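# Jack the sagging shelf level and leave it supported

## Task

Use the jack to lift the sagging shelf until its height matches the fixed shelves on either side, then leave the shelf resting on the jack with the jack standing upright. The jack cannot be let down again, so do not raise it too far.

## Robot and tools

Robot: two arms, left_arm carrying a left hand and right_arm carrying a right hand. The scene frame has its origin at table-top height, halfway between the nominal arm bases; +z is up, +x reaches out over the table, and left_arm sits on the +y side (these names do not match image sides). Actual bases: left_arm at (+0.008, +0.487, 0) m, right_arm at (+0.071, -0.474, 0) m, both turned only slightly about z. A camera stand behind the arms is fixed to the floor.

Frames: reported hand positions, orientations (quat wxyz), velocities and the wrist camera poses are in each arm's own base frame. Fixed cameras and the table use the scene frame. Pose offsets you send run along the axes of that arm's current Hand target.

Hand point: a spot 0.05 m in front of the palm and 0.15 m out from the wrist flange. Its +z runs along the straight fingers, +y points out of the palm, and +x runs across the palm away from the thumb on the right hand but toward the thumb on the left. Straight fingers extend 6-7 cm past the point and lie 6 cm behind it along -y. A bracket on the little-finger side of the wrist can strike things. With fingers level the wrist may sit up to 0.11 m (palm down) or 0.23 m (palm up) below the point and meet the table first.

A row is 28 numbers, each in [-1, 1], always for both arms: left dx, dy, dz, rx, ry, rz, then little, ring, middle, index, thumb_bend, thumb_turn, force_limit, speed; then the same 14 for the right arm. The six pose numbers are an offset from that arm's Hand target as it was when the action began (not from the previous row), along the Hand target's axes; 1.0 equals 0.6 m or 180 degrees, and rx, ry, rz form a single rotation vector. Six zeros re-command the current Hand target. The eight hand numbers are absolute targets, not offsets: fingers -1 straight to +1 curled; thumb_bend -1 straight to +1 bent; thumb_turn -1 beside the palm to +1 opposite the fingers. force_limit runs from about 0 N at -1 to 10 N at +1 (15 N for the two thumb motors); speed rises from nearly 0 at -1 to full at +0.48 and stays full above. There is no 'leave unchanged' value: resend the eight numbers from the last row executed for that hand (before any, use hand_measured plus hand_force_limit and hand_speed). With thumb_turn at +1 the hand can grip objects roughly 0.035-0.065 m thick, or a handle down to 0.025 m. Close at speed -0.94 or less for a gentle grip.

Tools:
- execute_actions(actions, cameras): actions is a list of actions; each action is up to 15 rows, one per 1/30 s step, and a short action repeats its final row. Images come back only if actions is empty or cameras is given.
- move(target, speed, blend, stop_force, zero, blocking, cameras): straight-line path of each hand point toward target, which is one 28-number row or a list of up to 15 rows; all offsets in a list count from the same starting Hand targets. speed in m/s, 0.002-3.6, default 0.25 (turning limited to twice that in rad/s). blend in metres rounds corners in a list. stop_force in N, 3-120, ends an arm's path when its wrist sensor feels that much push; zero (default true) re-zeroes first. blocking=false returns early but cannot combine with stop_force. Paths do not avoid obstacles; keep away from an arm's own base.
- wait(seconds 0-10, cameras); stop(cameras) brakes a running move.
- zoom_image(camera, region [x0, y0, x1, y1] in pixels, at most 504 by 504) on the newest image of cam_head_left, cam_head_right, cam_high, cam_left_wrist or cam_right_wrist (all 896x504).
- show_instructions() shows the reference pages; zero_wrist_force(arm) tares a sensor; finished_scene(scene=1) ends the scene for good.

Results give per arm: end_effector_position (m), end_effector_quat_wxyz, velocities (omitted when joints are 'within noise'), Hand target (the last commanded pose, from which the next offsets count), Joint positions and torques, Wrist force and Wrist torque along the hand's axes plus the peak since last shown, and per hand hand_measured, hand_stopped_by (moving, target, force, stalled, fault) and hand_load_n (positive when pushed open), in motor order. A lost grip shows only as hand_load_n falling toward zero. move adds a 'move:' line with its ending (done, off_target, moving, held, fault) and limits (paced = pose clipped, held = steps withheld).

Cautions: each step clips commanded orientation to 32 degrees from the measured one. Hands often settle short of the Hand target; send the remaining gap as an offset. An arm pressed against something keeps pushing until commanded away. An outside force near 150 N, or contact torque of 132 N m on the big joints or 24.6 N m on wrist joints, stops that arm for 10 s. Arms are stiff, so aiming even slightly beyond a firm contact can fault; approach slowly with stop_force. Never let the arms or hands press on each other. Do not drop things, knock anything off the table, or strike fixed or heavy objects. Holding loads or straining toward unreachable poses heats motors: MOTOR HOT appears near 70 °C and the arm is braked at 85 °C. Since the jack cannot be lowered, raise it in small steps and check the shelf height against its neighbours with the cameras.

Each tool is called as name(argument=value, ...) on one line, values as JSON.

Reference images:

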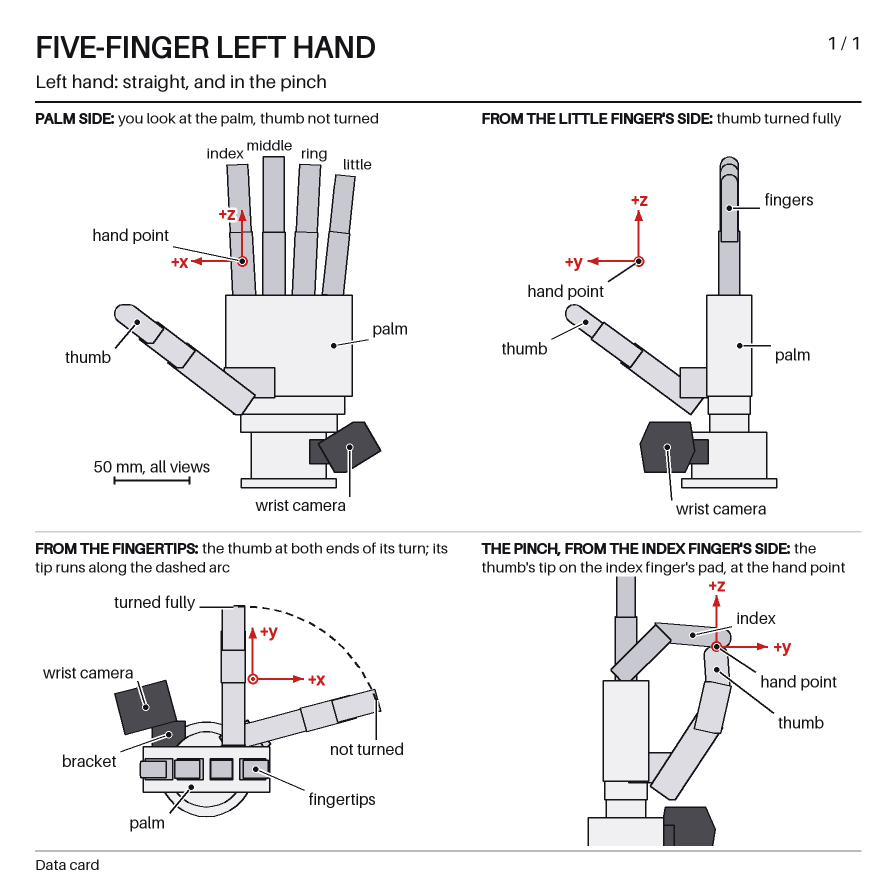

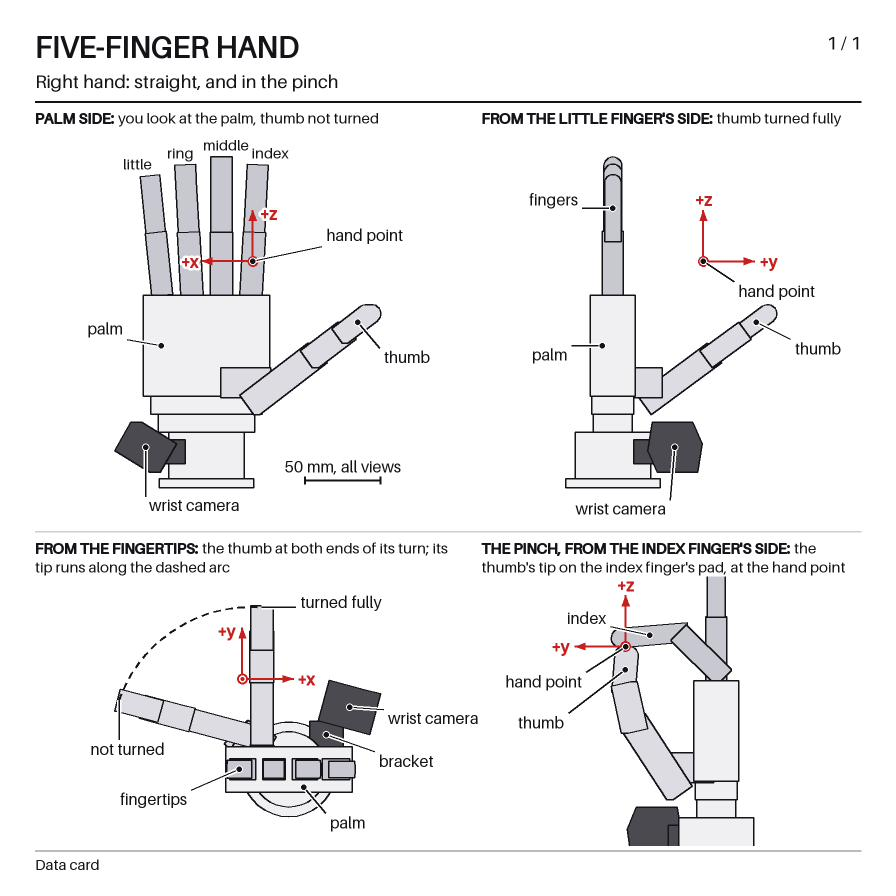

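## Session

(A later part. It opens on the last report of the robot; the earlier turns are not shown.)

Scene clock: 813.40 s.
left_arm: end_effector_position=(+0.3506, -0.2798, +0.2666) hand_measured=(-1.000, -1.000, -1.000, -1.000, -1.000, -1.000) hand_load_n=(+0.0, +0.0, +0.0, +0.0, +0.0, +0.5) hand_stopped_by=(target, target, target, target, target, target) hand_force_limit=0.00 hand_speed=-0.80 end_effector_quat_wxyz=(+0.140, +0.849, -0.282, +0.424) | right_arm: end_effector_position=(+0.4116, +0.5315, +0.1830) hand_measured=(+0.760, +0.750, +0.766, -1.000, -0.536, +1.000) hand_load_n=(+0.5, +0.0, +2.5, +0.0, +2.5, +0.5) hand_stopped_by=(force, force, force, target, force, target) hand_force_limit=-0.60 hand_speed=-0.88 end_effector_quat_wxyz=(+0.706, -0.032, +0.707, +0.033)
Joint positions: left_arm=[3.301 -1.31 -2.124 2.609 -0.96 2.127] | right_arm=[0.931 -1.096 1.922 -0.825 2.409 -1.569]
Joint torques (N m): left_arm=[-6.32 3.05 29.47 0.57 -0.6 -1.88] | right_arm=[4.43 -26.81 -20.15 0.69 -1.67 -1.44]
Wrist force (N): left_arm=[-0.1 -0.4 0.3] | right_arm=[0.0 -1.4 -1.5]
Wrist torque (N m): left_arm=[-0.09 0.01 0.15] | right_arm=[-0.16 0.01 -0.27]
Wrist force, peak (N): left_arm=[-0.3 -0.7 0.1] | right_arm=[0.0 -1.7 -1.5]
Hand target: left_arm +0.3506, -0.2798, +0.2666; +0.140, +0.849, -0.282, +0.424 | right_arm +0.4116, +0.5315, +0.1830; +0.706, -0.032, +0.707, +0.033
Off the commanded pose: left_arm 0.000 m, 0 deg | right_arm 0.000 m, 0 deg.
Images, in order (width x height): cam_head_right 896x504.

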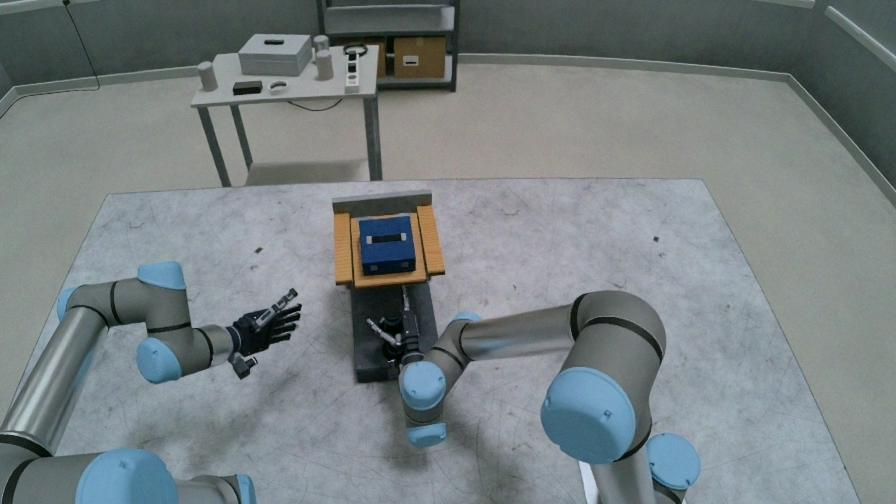

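move(target=[[0,0,0,0,0,0,-1,-1,-1,-1,-1,-1,0,-0.8, 0,0,0,0,0,0,1,1,0.95,-1,0.55,1,-0.2,-0.9]], cameras=["cam_left_wrist","cam_right_wrist","cam_head_left"])

zoom_image(camera="cam_left_wrist", region=[220, 20, 460, 280])

zoom_image(camera="cam_head_left", region=[370, 300, 440, 370])

Scene clock: 824.37 s.
left_arm: end_effector_position=(+0.3506, -0.2798, +0.2666) hand_measured=(-1.000, -1.000, -1.000, -1.000, -1.000, -1.000) hand_load_n=(+0.0, +0.0, +0.0, +0.0, +0.0, +0.0) hand_stopped_by=(target, target, target, target, target, target) hand_force_limit=0.00 hand_speed=-0.80 end_effector_quat_wxyz=(+0.140, +0.849, -0.282, +0.424) | right_arm: end_effector_position=(+0.4116, +0.5315, +0.1830) hand_measured=(+0.760, +0.750, +0.766, -1.000, -0.522, +1.000) hand_load_n=(+0.5, +0.0, +2.5, +0.0, +6.0, +1.0) hand_stopped_by=(force, force, force, target, force, target) hand_force_limit=-0.20 hand_speed=-0.90 end_effector_quat_wxyz=(+0.706, -0.032, +0.707, +0.033)
Joint positions: left_arm=[3.301 -1.31 -2.124 2.609 -0.96 2.127] | right_arm=[0.931 -1.096 1.922 -0.825 2.409 -1.569]
Joint torques (N m): left_arm=[-6.35 3.8 29.52 0.47 -0.71 -1.89] | right_arm=[4.58 -27.51 -19.5 0.83 -1.81 -1.53]
Wrist force (N): left_arm=[0.0 -0.4 0.2] | right_arm=[0.2 -1.4 -1.5]
Wrist torque (N m): left_arm=[-0.08 -0.01 0.16] | right_arm=[-0.16 0.01 -0.27]
Wrist force, peak (N): left_arm=[-0.1 -0.7 0.3] | right_arm=[0.2 -1.7 -1.6]
Hand target: left_arm +0.3506, -0.2798, +0.2666; +0.140, +0.849, -0.282, +0.424 | right_arm +0.4116, +0.5315, +0.1830; +0.706, -0.032, +0.707, +0.033
Off the commanded pose: left_arm 0.000 m, 0 deg | right_arm 0.000 m, 0 deg.
move: done
camera_calibration:
cam_left_wrist: T_world_to_cam=[[0.730744, 0.651397, 0.204195, -0.124797], [-0.0669311, -0.229313, 0.971049, -0.295753], [0.679362, -0.723255, -0.12397, -0.298346], [0, 0, 0, 1]] pos_world=[0.274084, -0.202308, 0.275688]
cam_right_wrist: T_world_to_cam=[[-0.063772, 0.96439, -0.256681, -0.440154], [-0.509162, 0.189769, 0.839489, -0.0414182], [0.858305, 0.184228, 0.478928, -0.423027], [0, 0, 0, 1]] pos_world=[0.313928, 0.510274, 0.124391]
Images, in order (width x height): cam_head_left 896x504, cam_left_wrist 896x504, cam_right_wrist 896x504.

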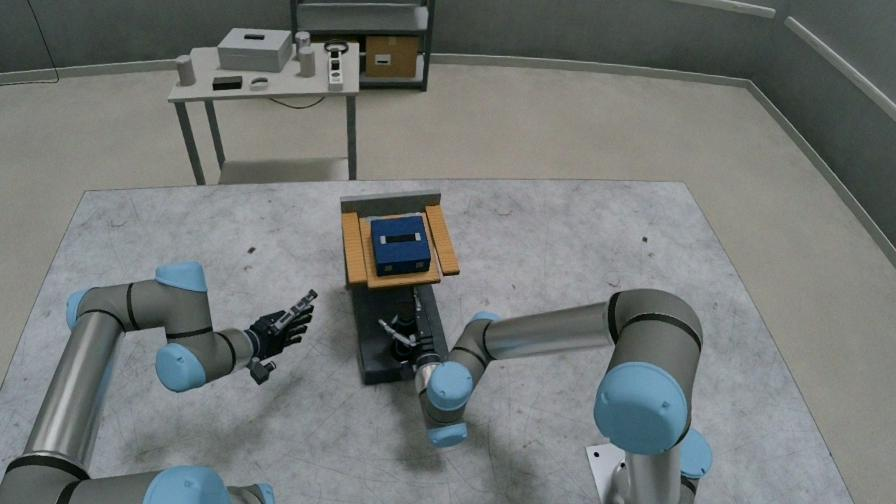

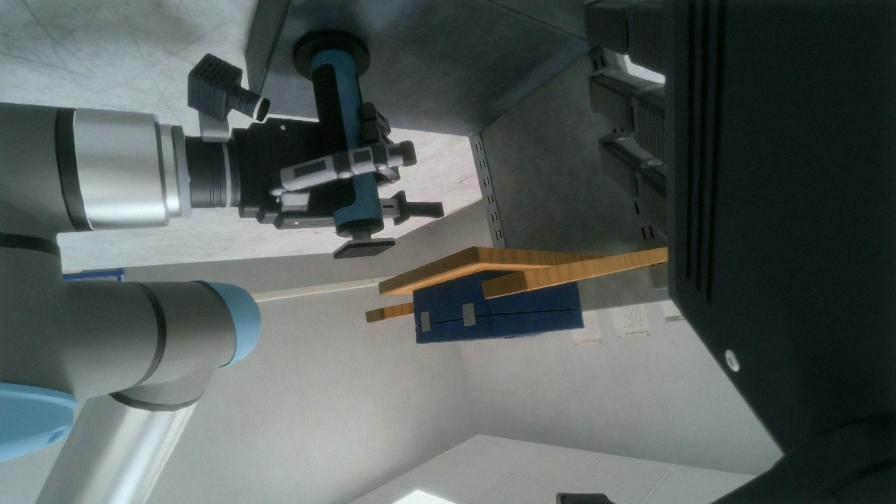

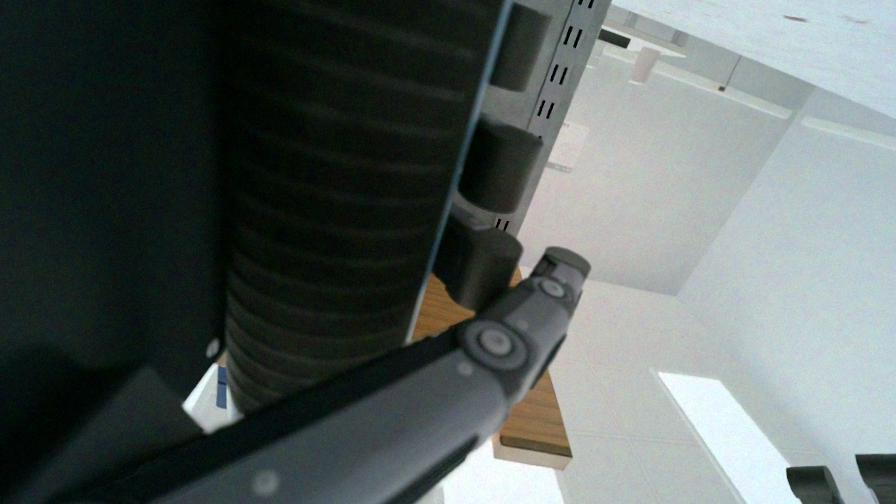

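Scaled by 1.938.

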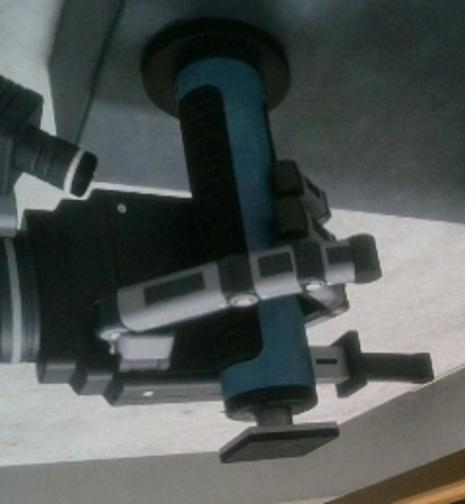

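Scaled by 7.200.

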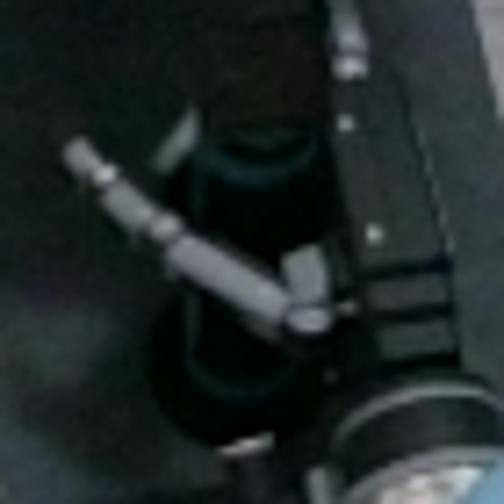

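move(target=[[0,0,0,0,0,0,-1,-1,-1,-1,-1,-1,0,-0.8, -0.0067,0,0,0,0,0,1,1,0.95,-1,0.55,1,-0.2,-0.9]], speed=0.03, cameras=["cam_left_wrist"])

zoom_image(camera="cam_left_wrist", region=[220, 20, 460, 280])

Scene clock: 846.60 s.
left_arm: end_effector_position=(+0.3506, -0.2798, +0.2666) hand_measured=(-1.000, -1.000, -1.000, -1.000, -1.000, -1.000) hand_load_n=(+0.0, +0.0, +0.0, +0.0, -0.5, -0.5) hand_stopped_by=(target, target, target, target, target, target) hand_force_limit=0.00 hand_speed=-0.80 end_effector_quat_wxyz=(+0.140, +0.849, -0.282, +0.424) | right_arm: end_effector_position=(+0.4116, +0.5315, +0.1870) hand_measured=(+0.760, +0.750, +0.766, -1.000, -0.522, +1.000) hand_load_n=(+0.5, +0.0, +1.5, +0.0, +6.0, +1.0) hand_stopped_by=(force, force, force, target, force, target) hand_force_limit=-0.20 hand_speed=-0.90 end_effector_quat_wxyz=(+0.706, -0.032, +0.707, +0.033)
Joint positions: left_arm=[3.301 -1.31 -2.124 2.609 -0.96 2.127] | right_arm=[0.931 -1.103 1.92 -0.816 2.409 -1.569]
Joint torques (N m): left_arm=[-6.07 4.05 29.84 0.58 -0.67 -1.86] | right_arm=[2.49 -41.49 -24.93 1.49 -1.96 -1.64]
Wrist force (N): left_arm=[-0.1 -0.5 0.2] | right_arm=[1.7 -0.7 -2.0]
Wrist torque (N m): left_arm=[-0.11 0.01 0.16] | right_arm=[-0.09 -0.05 -0.14]
Wrist force, peak (N): left_arm=[-0.1 -0.8 0.3] | right_arm=[1.8 -0.5 -2.1]
Hand target: left_arm +0.3506, -0.2798, +0.2666; +0.140, +0.849, -0.282, +0.424 | right_arm +0.4116, +0.5315, +0.1870; +0.706, -0.032, +0.707, +0.033
Off the commanded pose: left_arm 0.000 m, 0 deg | right_arm 0.000 m, 0 deg.
move: done
camera_calibration:
cam_left_wrist: T_world_to_cam=[[0.730744, 0.651397, 0.204195, -0.124797], [-0.0669311, -0.229313, 0.971049, -0.295753], [0.679362, -0.723255, -0.12397, -0.298346], [0, 0, 0, 1]] pos_world=[0.274084, -0.202308, 0.275688]
Images, in order (width x height): cam_left_wrist 896x504.

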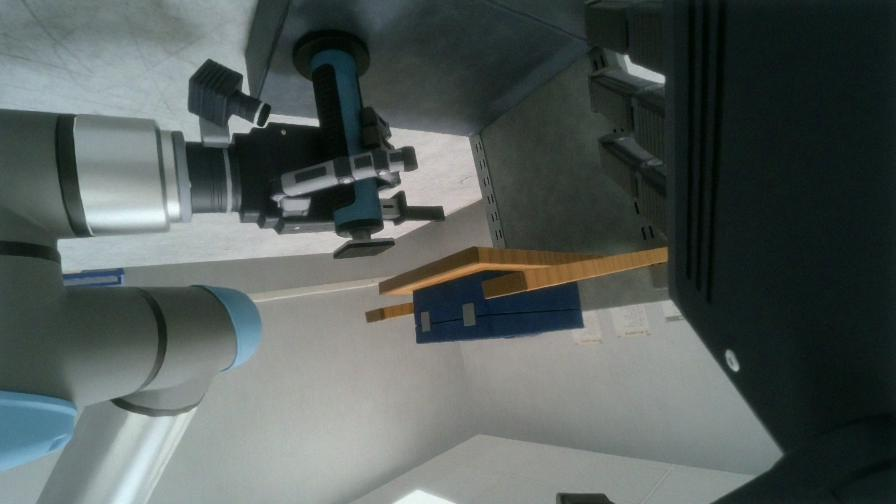

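Scaled by 1.938.

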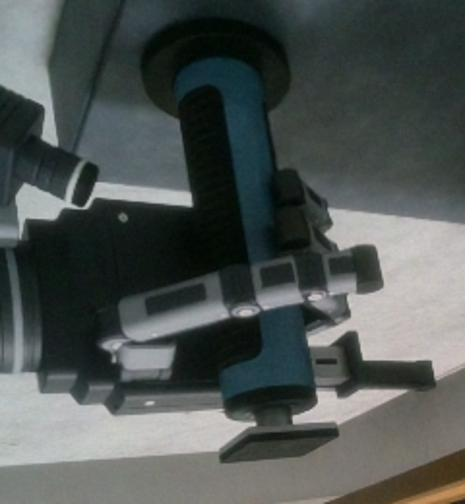

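move(target=[[0,0,0,0,0,0,-1,-1,-1,-1,-1,-1,0,-0.8, 0.0067,0,0,0,0,0,1,1,0.95,-1,0.55,1,-0.2,-0.9],[0,0,0,0,0,0,-1,-1,-1,-1,-1,-1,0,-0.8, 0.0067,0,0.0333,0,0,0,1,1,0.95,-1,0.55,1,-0.2,-0.9]], speed=0.03, cameras=["cam_left_wrist","cam_head_left"])

zoom_image(camera="cam_left_wrist", region=[220, 20, 460, 280])

Scene clock: 864.80 s.
left_arm: end_effector_position=(+0.3506, -0.2798, +0.2666) hand_measured=(-1.000, -1.000, -1.000, -1.000, -1.000, -1.000) hand_load_n=(+0.0, +0.0, +0.0, +0.0, +0.0, +0.0) hand_stopped_by=(target, target, target, target, target, target) hand_force_limit=0.00 hand_speed=-0.80 end_effector_quat_wxyz=(+0.140, +0.849, -0.282, +0.424) | right_arm: end_effector_position=(+0.4315, +0.5333, +0.1830) hand_measured=(+0.760, +0.750, +0.766, -1.000, -0.522, +1.000) hand_load_n=(+0.0, +0.0, +1.5, +0.0, +6.0, +1.5) hand_stopped_by=(force, force, force, target, force, target) hand_force_limit=-0.20 hand_speed=-0.90 end_effector_quat_wxyz=(+0.706, -0.032, +0.707, +0.033)
Joint positions: left_arm=[3.301 -1.31 -2.124 2.609 -0.96 2.127] | right_arm=[0.899 -1.08 1.894 -0.814 2.378 -1.569]
Joint torques (N m): left_arm=[-6.09 4.37 29.48 0.52 -0.67 -1.83] | right_arm=[-7.69 -24.12 -21 1.32 -1.78 -2]
Wrist force (N): left_arm=[-0.2 -0.5 0.1] | right_arm=[0.3 -0.3 -3.1]
Wrist torque (N m): left_arm=[-0.09 0.01 0.15] | right_arm=[-0.06 0.06 -0.15]
Wrist force, peak (N): left_arm=[-0.2 -0.7 0.4] | right_arm=[-0.2 -0.1 -3.5]
Hand target: left_arm +0.3506, -0.2798, +0.2666; +0.140, +0.849, -0.282, +0.424 | right_arm +0.4315, +0.5333, +0.1830; +0.706, -0.032, +0.707, +0.033
Off the commanded pose: left_arm 0.000 m, 0 deg | right_arm 0.000 m, 0 deg.
move: done
camera_calibration:
cam_left_wrist: T_world_to_cam=[[0.730744, 0.651397, 0.204195, -0.124797], [-0.0669311, -0.229313, 0.971049, -0.295753], [0.679362, -0.723255, -0.12397, -0.298346], [0, 0, 0, 1]] pos_world=[0.274084, -0.202308, 0.275688]
Images, in order (width x height): cam_head_left 896x504, cam_left_wrist 896x504.

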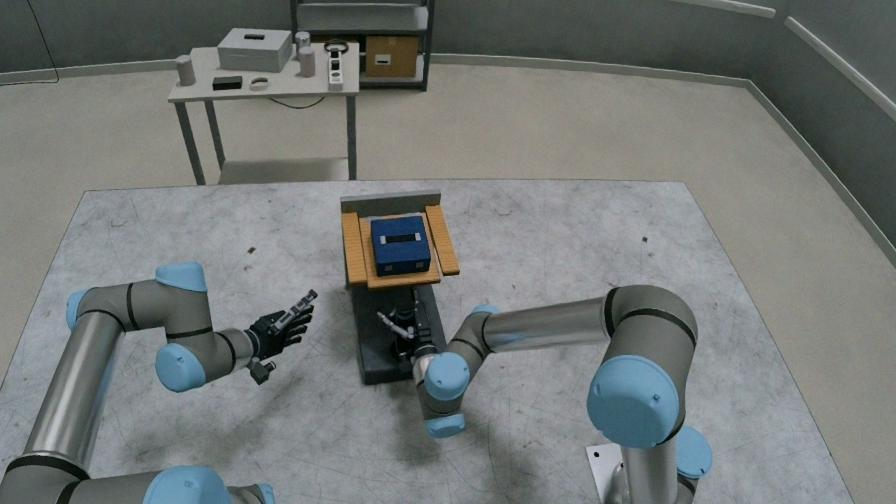

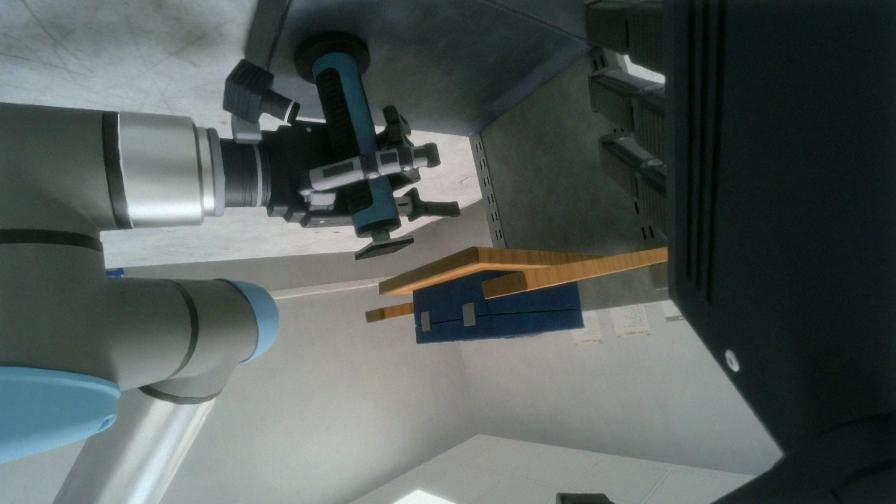

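Scaled by 1.938.

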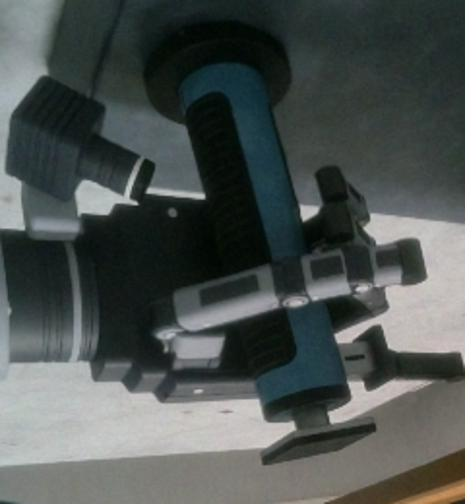

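move(target=[[0,0,0,0,0,0,-1,-1,-1,-1,-1,-1,0,-0.8, 0,0,-0.0333,0,0,0,1,1,0.95,-1,0.55,1,-0.2,-0.9],[0,0,0,0,0,0,-1,-1,-1,-1,-1,-1,0,-0.8, 0,0,-0.0333,0,0,0,1,1,0.95,-1,-1,0.75,-0.2,-0.5]], speed=0.03, cameras=["cam_left_wrist","cam_right_wrist"])

zoom_image(camera="cam_left_wrist", region=[220, 20, 460, 280])

Scene clock: 880.97 s.
left_arm: end_effector_position=(+0.3506, -0.2798, +0.2666) hand_measured=(-1.000, -1.000, -1.000, -1.000, -1.000, -1.000) hand_load_n=(+0.0, +0.5, +0.0, +0.0, +0.0, +0.0) hand_stopped_by=(target, target, target, target, target, target) hand_force_limit=0.00 hand_speed=-0.80 end_effector_quat_wxyz=(+0.140, +0.849, -0.282, +0.424) | right_arm: end_effector_position=(+0.4116, +0.5315, +0.1830) hand_measured=(+0.760, +0.750, +0.766, -1.000, -1.000, +0.750) hand_load_n=(+0.5, +0.0, +1.0, +0.0, +0.0, +0.0) hand_stopped_by=(force, force, force, target, target, target) hand_force_limit=-0.20 hand_speed=-0.50 end_effector_quat_wxyz=(+0.706, -0.032, +0.707, +0.033)
Joint positions: left_arm=[3.301 -1.31 -2.124 2.609 -0.96 2.127] | right_arm=[0.931 -1.096 1.922 -0.825 2.409 -1.569]
Joint torques (N m): left_arm=[-5.91 4.78 29.61 0.53 -0.69 -1.79] | right_arm=[7.36 -41.9 -6.41 -2.76 1.93 2.23]
Wrist force (N): left_arm=[-0.2 -0.6 0.0] | right_arm=[-0.1 0.1 -1.2]
Wrist torque (N m): left_arm=[-0.10 0.02 0.15] | right_arm=[-0.08 0.00 -0.12]
Wrist force, peak (N): left_arm=[-0.4 -0.7 0.3] | right_arm=[0.4 -0.2 -3.7]
Hand target: left_arm +0.3506, -0.2798, +0.2666; +0.140, +0.849, -0.282, +0.424 | right_arm +0.4116, +0.5315, +0.1830; +0.706, -0.032, +0.707, +0.033
Off the commanded pose: left_arm 0.000 m, 0 deg | right_arm 0.000 m, 0 deg.
move: done
camera_calibration:
cam_left_wrist: T_world_to_cam=[[0.730744, 0.651397, 0.204195, -0.124797], [-0.0669311, -0.229313, 0.971049, -0.295753], [0.679362, -0.723255, -0.12397, -0.298346], [0, 0, 0, 1]] pos_world=[0.274084, -0.202308, 0.275688]
cam_right_wrist: T_world_to_cam=[[-0.063772, 0.96439, -0.256681, -0.440154], [-0.509162, 0.189769, 0.839489, -0.0414182], [0.858305, 0.184228, 0.478928, -0.423027], [0, 0, 0, 1]] pos_world=[0.313928, 0.510274, 0.124391]
Images, in order (width x height): cam_left_wrist 896x504, cam_right_wrist 896x504.

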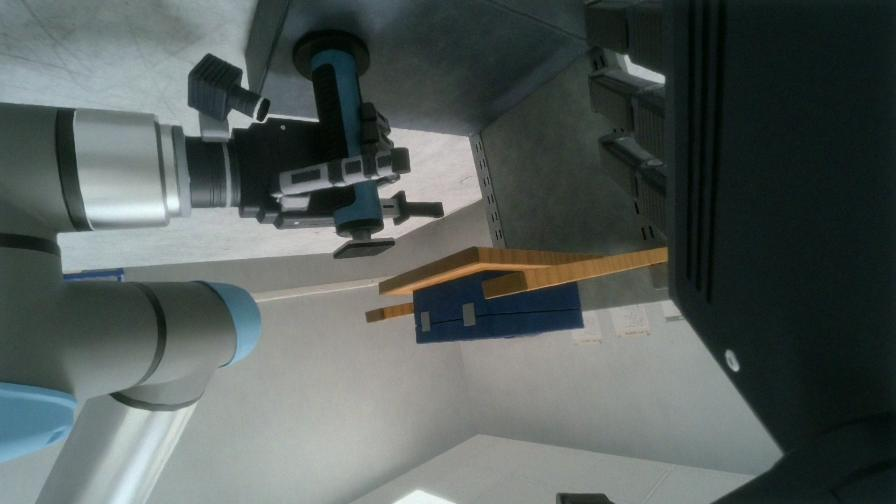

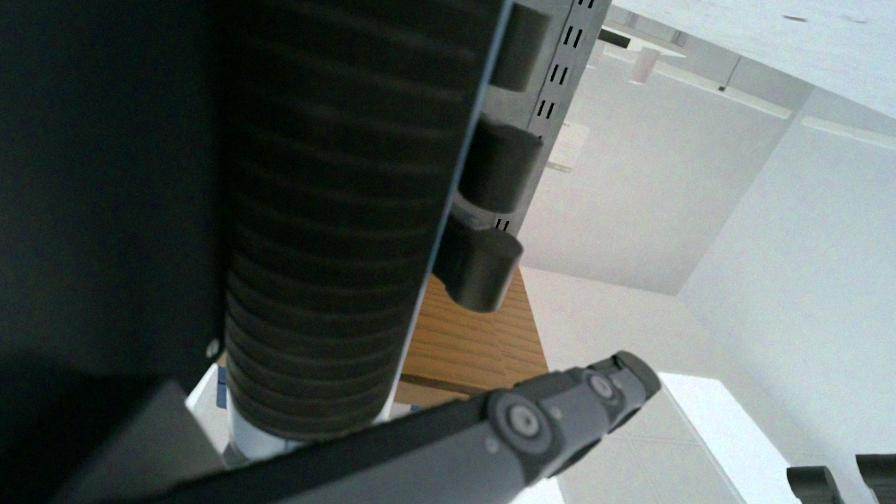

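Scaled by 1.938.

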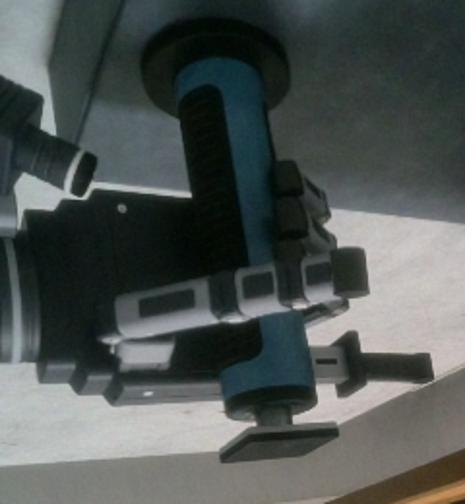

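move(target=[[0,0,0,0,0,0,-1,-1,-1,-1,-1,-1,0,-0.8, 0,0,0,0,0,0,1,1,0.95,-1,0.5,0.75,-0.6,-0.85]], cameras=["cam_left_wrist","cam_right_wrist","cam_head_left"])

zoom_image(camera="cam_left_wrist", region=[220, 20, 460, 280])

zoom_image(camera="cam_head_left", region=[370, 300, 440, 370])

Scene clock: 890.73 s.
left_arm: end_effector_position=(+0.3506, -0.2798, +0.2666) hand_measured=(-1.000, -1.000, -1.000, -1.000, -1.000, -1.000) hand_load_n=(+0.0, +0.0, +0.0, +0.0, +0.0, +0.0) hand_stopped_by=(target, target, target, target, target, target) hand_force_limit=0.00 hand_speed=-0.80 end_effector_quat_wxyz=(+0.140, +0.849, -0.282, +0.424) | right_arm: end_effector_position=(+0.4116, +0.5315, +0.1830) hand_measured=(+0.760, +0.750, +0.766, -1.000, -0.120, +0.750) hand_load_n=(+0.5, +0.0, +2.0, +0.0, +3.0, +2.5) hand_stopped_by=(force, force, force, target, force, target) hand_force_limit=-0.60 hand_speed=-0.85 end_effector_quat_wxyz=(+0.706, -0.032, +0.707, +0.033)
Joint positions: left_arm=[3.301 -1.31 -2.124 2.609 -0.96 2.127] | right_arm=[0.931 -1.096 1.922 -0.825 2.409 -1.569]
Joint torques (N m): left_arm=[-6.38 5.65 29.76 0.5 -0.74 -1.75] | right_arm=[7.07 -42.19 -8.24 -2.31 1.18 2.07]
Wrist force (N): left_arm=[-0.2 -0.7 0.3] | right_arm=[-0.2 -0.1 -1.1]
Wrist torque (N m): left_arm=[-0.12 0.02 0.15] | right_arm=[-0.09 -0.02 -0.13]
Wrist force, peak (N): left_arm=[0.0 -0.8 0.2] | right_arm=[-0.2 0.1 -1.6]
Hand target: left_arm +0.3506, -0.2798, +0.2666; +0.140, +0.849, -0.282, +0.424 | right_arm +0.4116, +0.5315, +0.1830; +0.706, -0.032, +0.707, +0.033
Off the commanded pose: left_arm 0.000 m, 0 deg | right_arm 0.000 m, 0 deg.
move: done
camera_calibration:
cam_left_wrist: T_world_to_cam=[[0.730744, 0.651397, 0.204195, -0.124797], [-0.0669311, -0.229313, 0.971049, -0.295753], [0.679362, -0.723255, -0.12397, -0.298346], [0, 0, 0, 1]] pos_world=[0.274084, -0.202308, 0.275688]
cam_right_wrist: T_world_to_cam=[[-0.063772, 0.96439, -0.256681, -0.440154], [-0.509162, 0.189769, 0.839489, -0.0414182], [0.858305, 0.184228, 0.478928, -0.423027], [0, 0, 0, 1]] pos_world=[0.313928, 0.510274, 0.124391]
Images, in order (width x height): cam_head_left 896x504, cam_left_wrist 896x504, cam_right_wrist 896x504.

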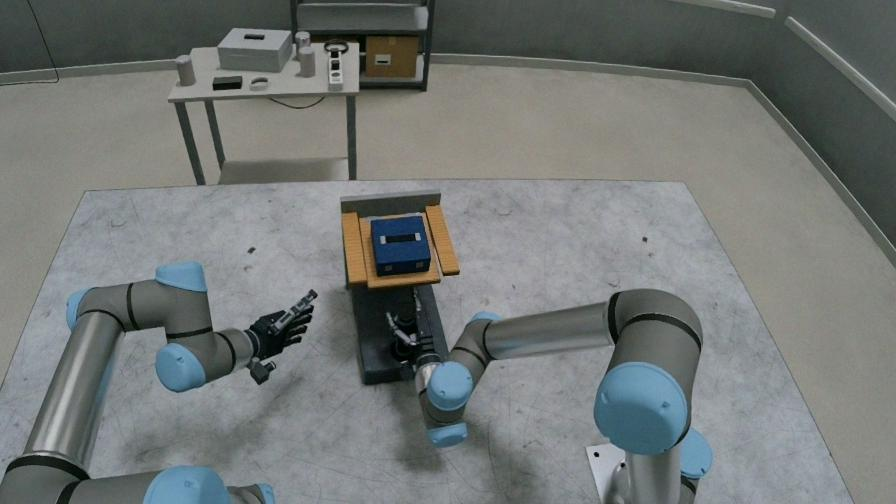

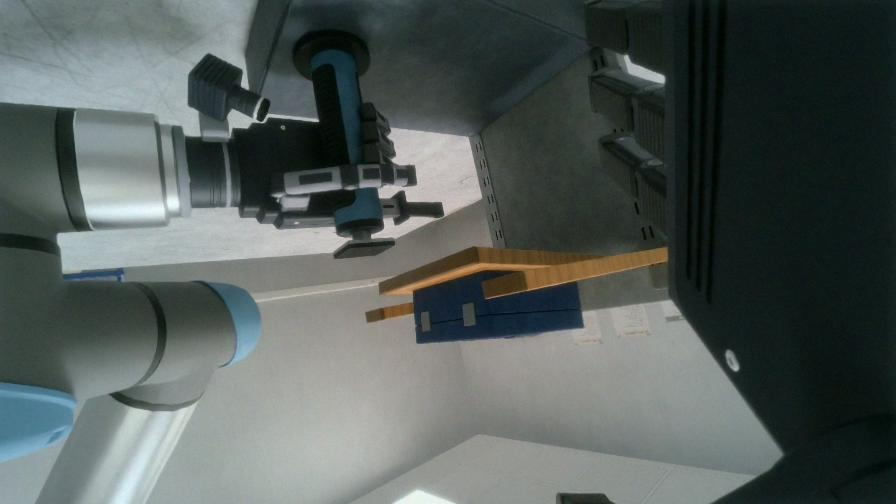

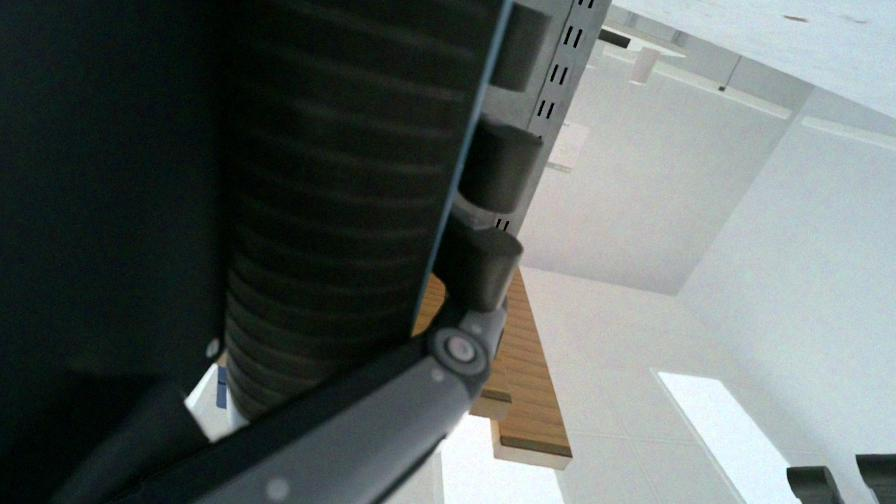

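Scaled by 1.938.

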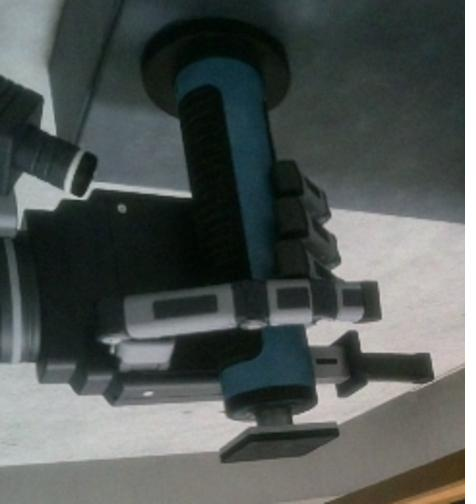

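Scaled by 7.200.

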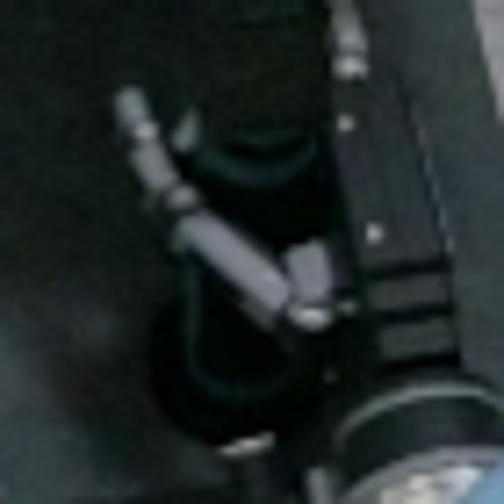

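move(target=[[0,0,0,0,0,0,-1,-1,-1,-1,-1,-1,0,-0.8, 0,0,0,0,0,0,0.98,0.98,0.93,-1,0.55,0.75,0,-0.9]], cameras=["cam_left_wrist","cam_right_wrist"])

zoom_image(camera="cam_left_wrist", region=[220, 20, 460, 280])

Scene clock: 900.33 s.
left_arm: end_effector_position=(+0.3506, -0.2798, +0.2666) hand_measured=(-1.000, -1.000, -1.000, -1.000, -1.000, -1.000) hand_load_n=(+0.0, +0.0, +0.0, +0.0, +0.0, +0.0) hand_stopped_by=(target, target, target, target, target, target) hand_force_limit=0.00 hand_speed=-0.80 end_effector_quat_wxyz=(+0.140, +0.849, -0.282, +0.424) | right_arm: end_effector_position=(+0.4116, +0.5315, +0.1830) hand_measured=(+0.786, +0.776, +0.774, -1.000, -0.092, +0.750) hand_load_n=(+5.5, +5.0, +4.0, +0.0, +7.5, +3.0) hand_stopped_by=(force, force, force, target, force, target) hand_force_limit=0.00 hand_speed=-0.90 end_effector_quat_wxyz=(+0.706, -0.032, +0.707, +0.033)
Joint positions: left_arm=[3.301 -1.31 -2.124 2.609 -0.96 2.127] | right_arm=[0.931 -1.096 1.922 -0.825 2.409 -1.569]
Joint torques (N m): left_arm=[-6.52 6.1 29.19 0.57 -0.65 -1.79] | right_arm=[5.63 -41.04 -9.33 -1.87 0.85 2.34]
Wrist force (N): left_arm=[-0.2 -0.3 0.2] | right_arm=[0.6 -0.7 -0.8]
Wrist torque (N m): left_arm=[-0.07 0.03 0.14] | right_arm=[-0.14 -0.24 -0.19]
Wrist force, peak (N): left_arm=[0.0 -0.6 0.5] | right_arm=[3.0 -0.7 -2.0]
Hand target: left_arm +0.3506, -0.2798, +0.2666; +0.140, +0.849, -0.282, +0.424 | right_arm +0.4116, +0.5315, +0.1830; +0.706, -0.032, +0.707, +0.033
Off the commanded pose: left_arm 0.000 m, 0 deg | right_arm 0.000 m, 0 deg.
move: done
camera_calibration:
cam_left_wrist: T_world_to_cam=[[0.730744, 0.651397, 0.204195, -0.124797], [-0.0669311, -0.229313, 0.971049, -0.295753], [0.679362, -0.723255, -0.12397, -0.298346], [0, 0, 0, 1]] pos_world=[0.274084, -0.202308, 0.275688]
cam_right_wrist: T_world_to_cam=[[-0.063772, 0.96439, -0.256681, -0.440154], [-0.509162, 0.189769, 0.839489, -0.0414182], [0.858305, 0.184228, 0.478928, -0.423027], [0, 0, 0, 1]] pos_world=[0.313928, 0.510274, 0.124391]
Images, in order (width x height): cam_left_wrist 896x504, cam_right_wrist 896x504.

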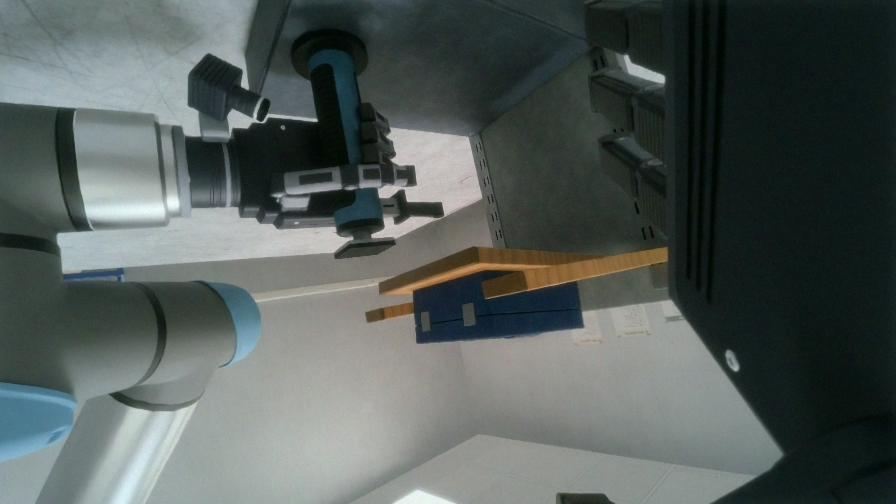

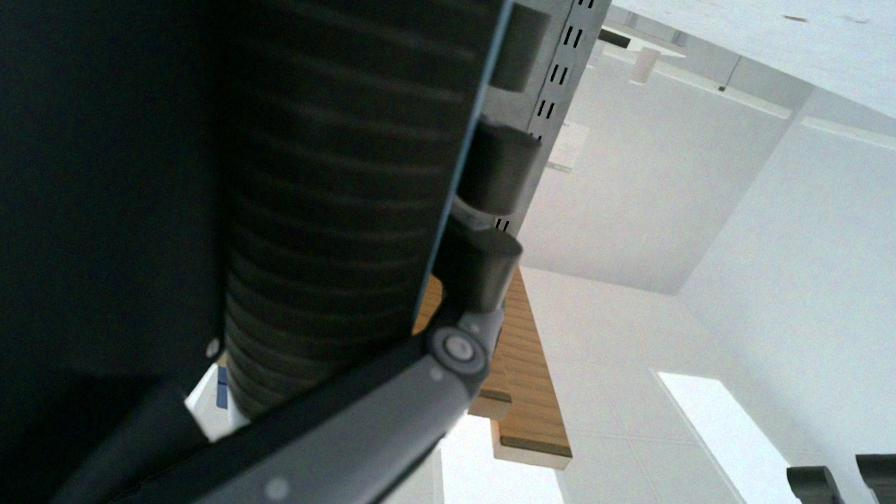

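Scaled by 1.938.

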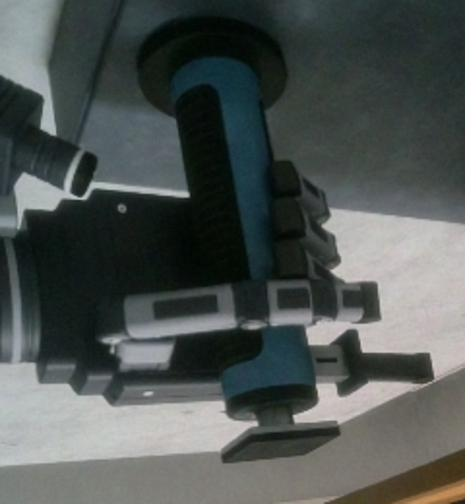

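move(target=[[0,0,0,0,0,0,-1,-1,-1,-1,-1,-1,0,-0.8, -0.0067,0,0,0,0,0,0.98,0.98,0.93,-1,0.55,0.75,0,-0.9]], speed=0.03, cameras=["cam_left_wrist"])

zoom_image(camera="cam_left_wrist", region=[220, 20, 460, 280])

Scene clock: 905.23 s.
left_arm: end_effector_position=(+0.3506, -0.2798, +0.2666) hand_measured=(-1.000, -1.000, -1.000, -1.000, -1.000, -1.000) hand_load_n=(+0.0, +0.0, +0.0, +0.0, +0.0, +0.0) hand_stopped_by=(target, target, target, target, target, target) hand_force_limit=0.00 hand_speed=-0.80 end_effector_quat_wxyz=(+0.140, +0.849, -0.282, +0.424) | right_arm: end_effector_position=(+0.4116, +0.5315, +0.1870) hand_measured=(+0.786, +0.776, +0.774, -1.000, -0.092, +0.750) hand_load_n=(+0.0, +0.5, +3.0, +0.0, +3.0, +3.0) hand_stopped_by=(force, force, force, target, force, target) hand_force_limit=0.00 hand_speed=-0.90 end_effector_quat_wxyz=(+0.706, -0.032, +0.707, +0.033)
Joint positions: left_arm=[3.301 -1.31 -2.124 2.609 -0.96 2.127] | right_arm=[0.931 -1.103 1.92 -0.816 2.409 -1.569]
Joint torques (N m): left_arm=[-6 6.26 29.85 0.42 -0.66 -1.8] | right_arm=[1.15 -44.16 -25.06 0.92 -0.06 1.18]
Wrist force (N): left_arm=[-0.1 -0.3 0.2] | right_arm=[4.4 -0.4 -2.6]
Wrist torque (N m): left_arm=[-0.07 0.02 0.15] | right_arm=[-0.08 -0.14 -0.03]
Wrist force, peak (N): left_arm=[-0.2 -0.8 0.0] | right_arm=[4.6 -0.5 -2.6]
Hand target: left_arm +0.3506, -0.2798, +0.2666; +0.140, +0.849, -0.282, +0.424 | right_arm +0.4116, +0.5315, +0.1870; +0.706, -0.032, +0.707, +0.033
Off the commanded pose: left_arm 0.000 m, 0 deg | right_arm 0.000 m, 0 deg.
move: done
camera_calibration:
cam_left_wrist: T_world_to_cam=[[0.730744, 0.651397, 0.204195, -0.124797], [-0.0669311, -0.229313, 0.971049, -0.295753], [0.679362, -0.723255, -0.12397, -0.298346], [0, 0, 0, 1]] pos_world=[0.274084, -0.202308, 0.275688]
Images, in order (width x height): cam_left_wrist 896x504.

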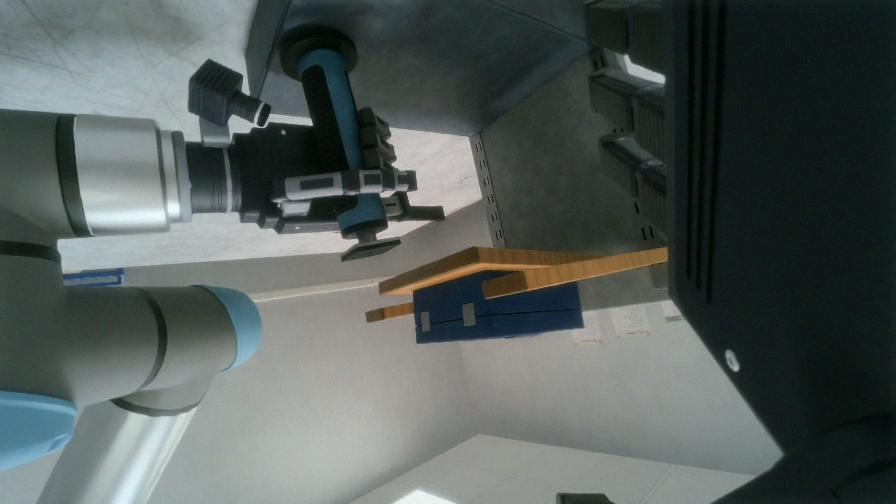

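Scaled by 1.938.

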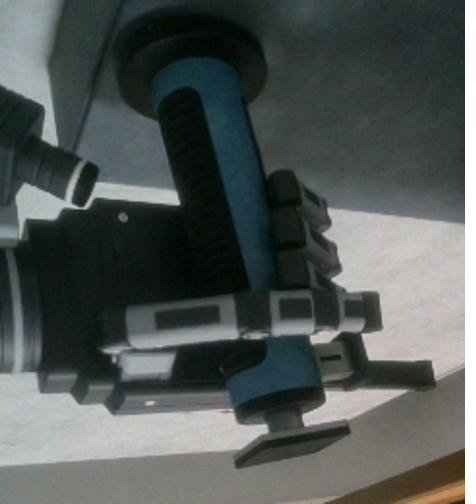

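move(target=[[0,0,0,0,0,0,-1,-1,-1,-1,-1,-1,0,-0.8, 0,0,0,0,-0.0317,0,0.98,0.98,0.93,-1,0.55,0.75,0,-0.9],[0,0,0,0,0,0,-1,-1,-1,-1,-1,-1,0,-0.8, 0,0,0.0333,0,-0.0317,0,0.98,0.98,0.93,-1,0.55,0.75,0,-0.9]], speed=[0.05,0.05], cameras=["cam_left_wrist","cam_head_left"])

zoom_image(camera="cam_left_wrist", region=[240, 20, 540, 320])

Scene clock: 930.60 s.
left_arm: end_effector_position=(+0.3506, -0.2798, +0.2666) hand_measured=(-1.000, -1.000, -1.000, -1.000, -1.000, -1.000) hand_load_n=(+0.0, +0.0, +0.0, +0.0, +0.0, +0.0) hand_stopped_by=(target, target, target, target, target, target) hand_force_limit=0.00 hand_speed=-0.80 end_effector_quat_wxyz=(+0.140, +0.849, -0.282, +0.424) | right_arm: end_effector_position=(+0.4315, +0.5333, +0.1870) hand_measured=(+0.786, +0.776, +0.774, -1.000, -0.092, +0.750) hand_load_n=(+0.0, +0.0, +1.5, +0.0, +2.0, +4.0) hand_stopped_by=(force, force, force, target, force, target) hand_force_limit=0.00 hand_speed=-0.90 end_effector_quat_wxyz=(+0.740, -0.030, +0.671, +0.034)
Joint positions: left_arm=[3.301 -1.31 -2.124 2.609 -0.96 2.127] | right_arm=[0.893 -1.059 1.941 -1.024 2.367 -1.671]
Joint torques (N m): left_arm=[-6.08 7.15 29.49 0.51 -0.69 -1.78] | right_arm=[-8.18 -26.36 -25.64 0.9 -2.25 2.38]
Wrist force (N): left_arm=[-0.2 -0.4 0.3] | right_arm=[1.9 -0.5 -3.9]
Wrist torque (N m): left_arm=[-0.10 0.03 0.15] | right_arm=[-0.05 0.10 -0.22]
Wrist force, peak (N): left_arm=[-0.1 -0.7 0.3] | right_arm=[4.7 -0.1 -2.7]
Hand target: left_arm +0.3506, -0.2798, +0.2666; +0.140, +0.849, -0.282, +0.424 | right_arm +0.4315, +0.5333, +0.1870; +0.740, -0.030, +0.671, +0.034
Off the commanded pose: left_arm 0.000 m, 0 deg | right_arm 0.000 m, 0 deg.
move: done
camera_calibration:
cam_left_wrist: T_world_to_cam=[[0.730744, 0.651397, 0.204195, -0.124797], [-0.0669311, -0.229313, 0.971049, -0.295753], [0.679362, -0.723255, -0.12397, -0.298346], [0, 0, 0, 1]] pos_world=[0.274084, -0.202308, 0.275688]
Images, in order (width x height): cam_head_left 896x504, cam_left_wrist 896x504.

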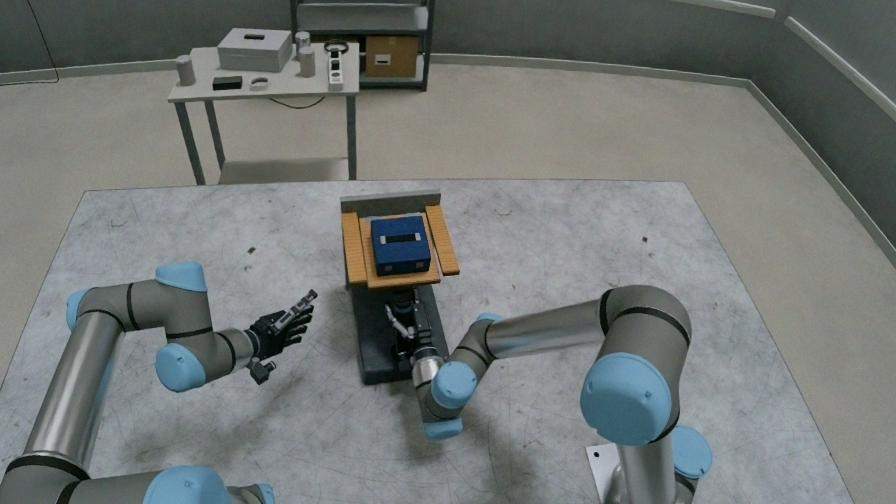

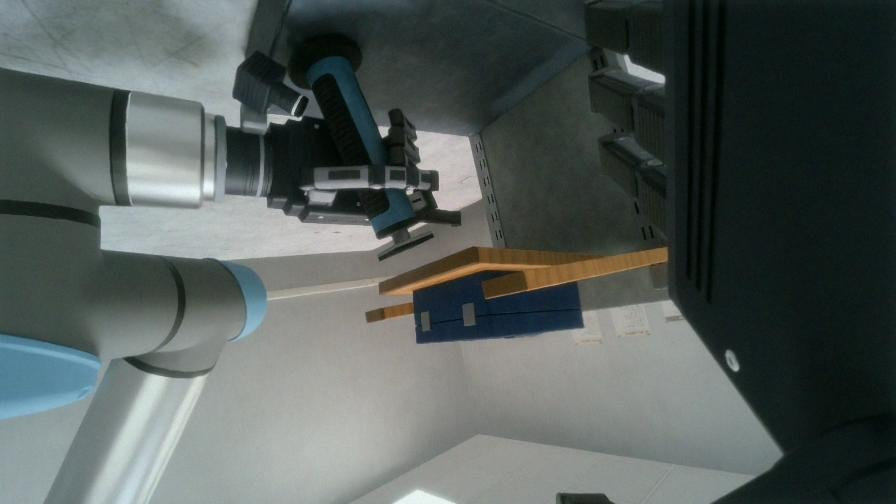

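Scaled by 1.680.

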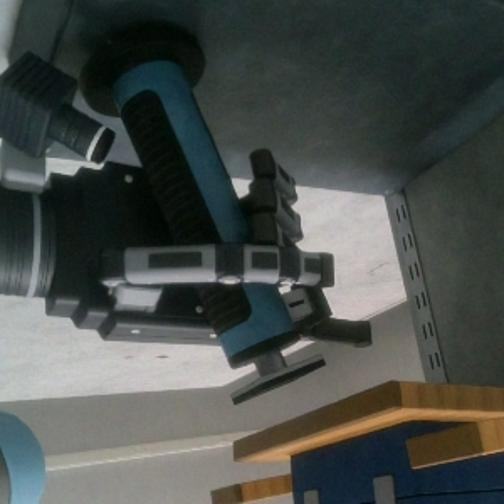

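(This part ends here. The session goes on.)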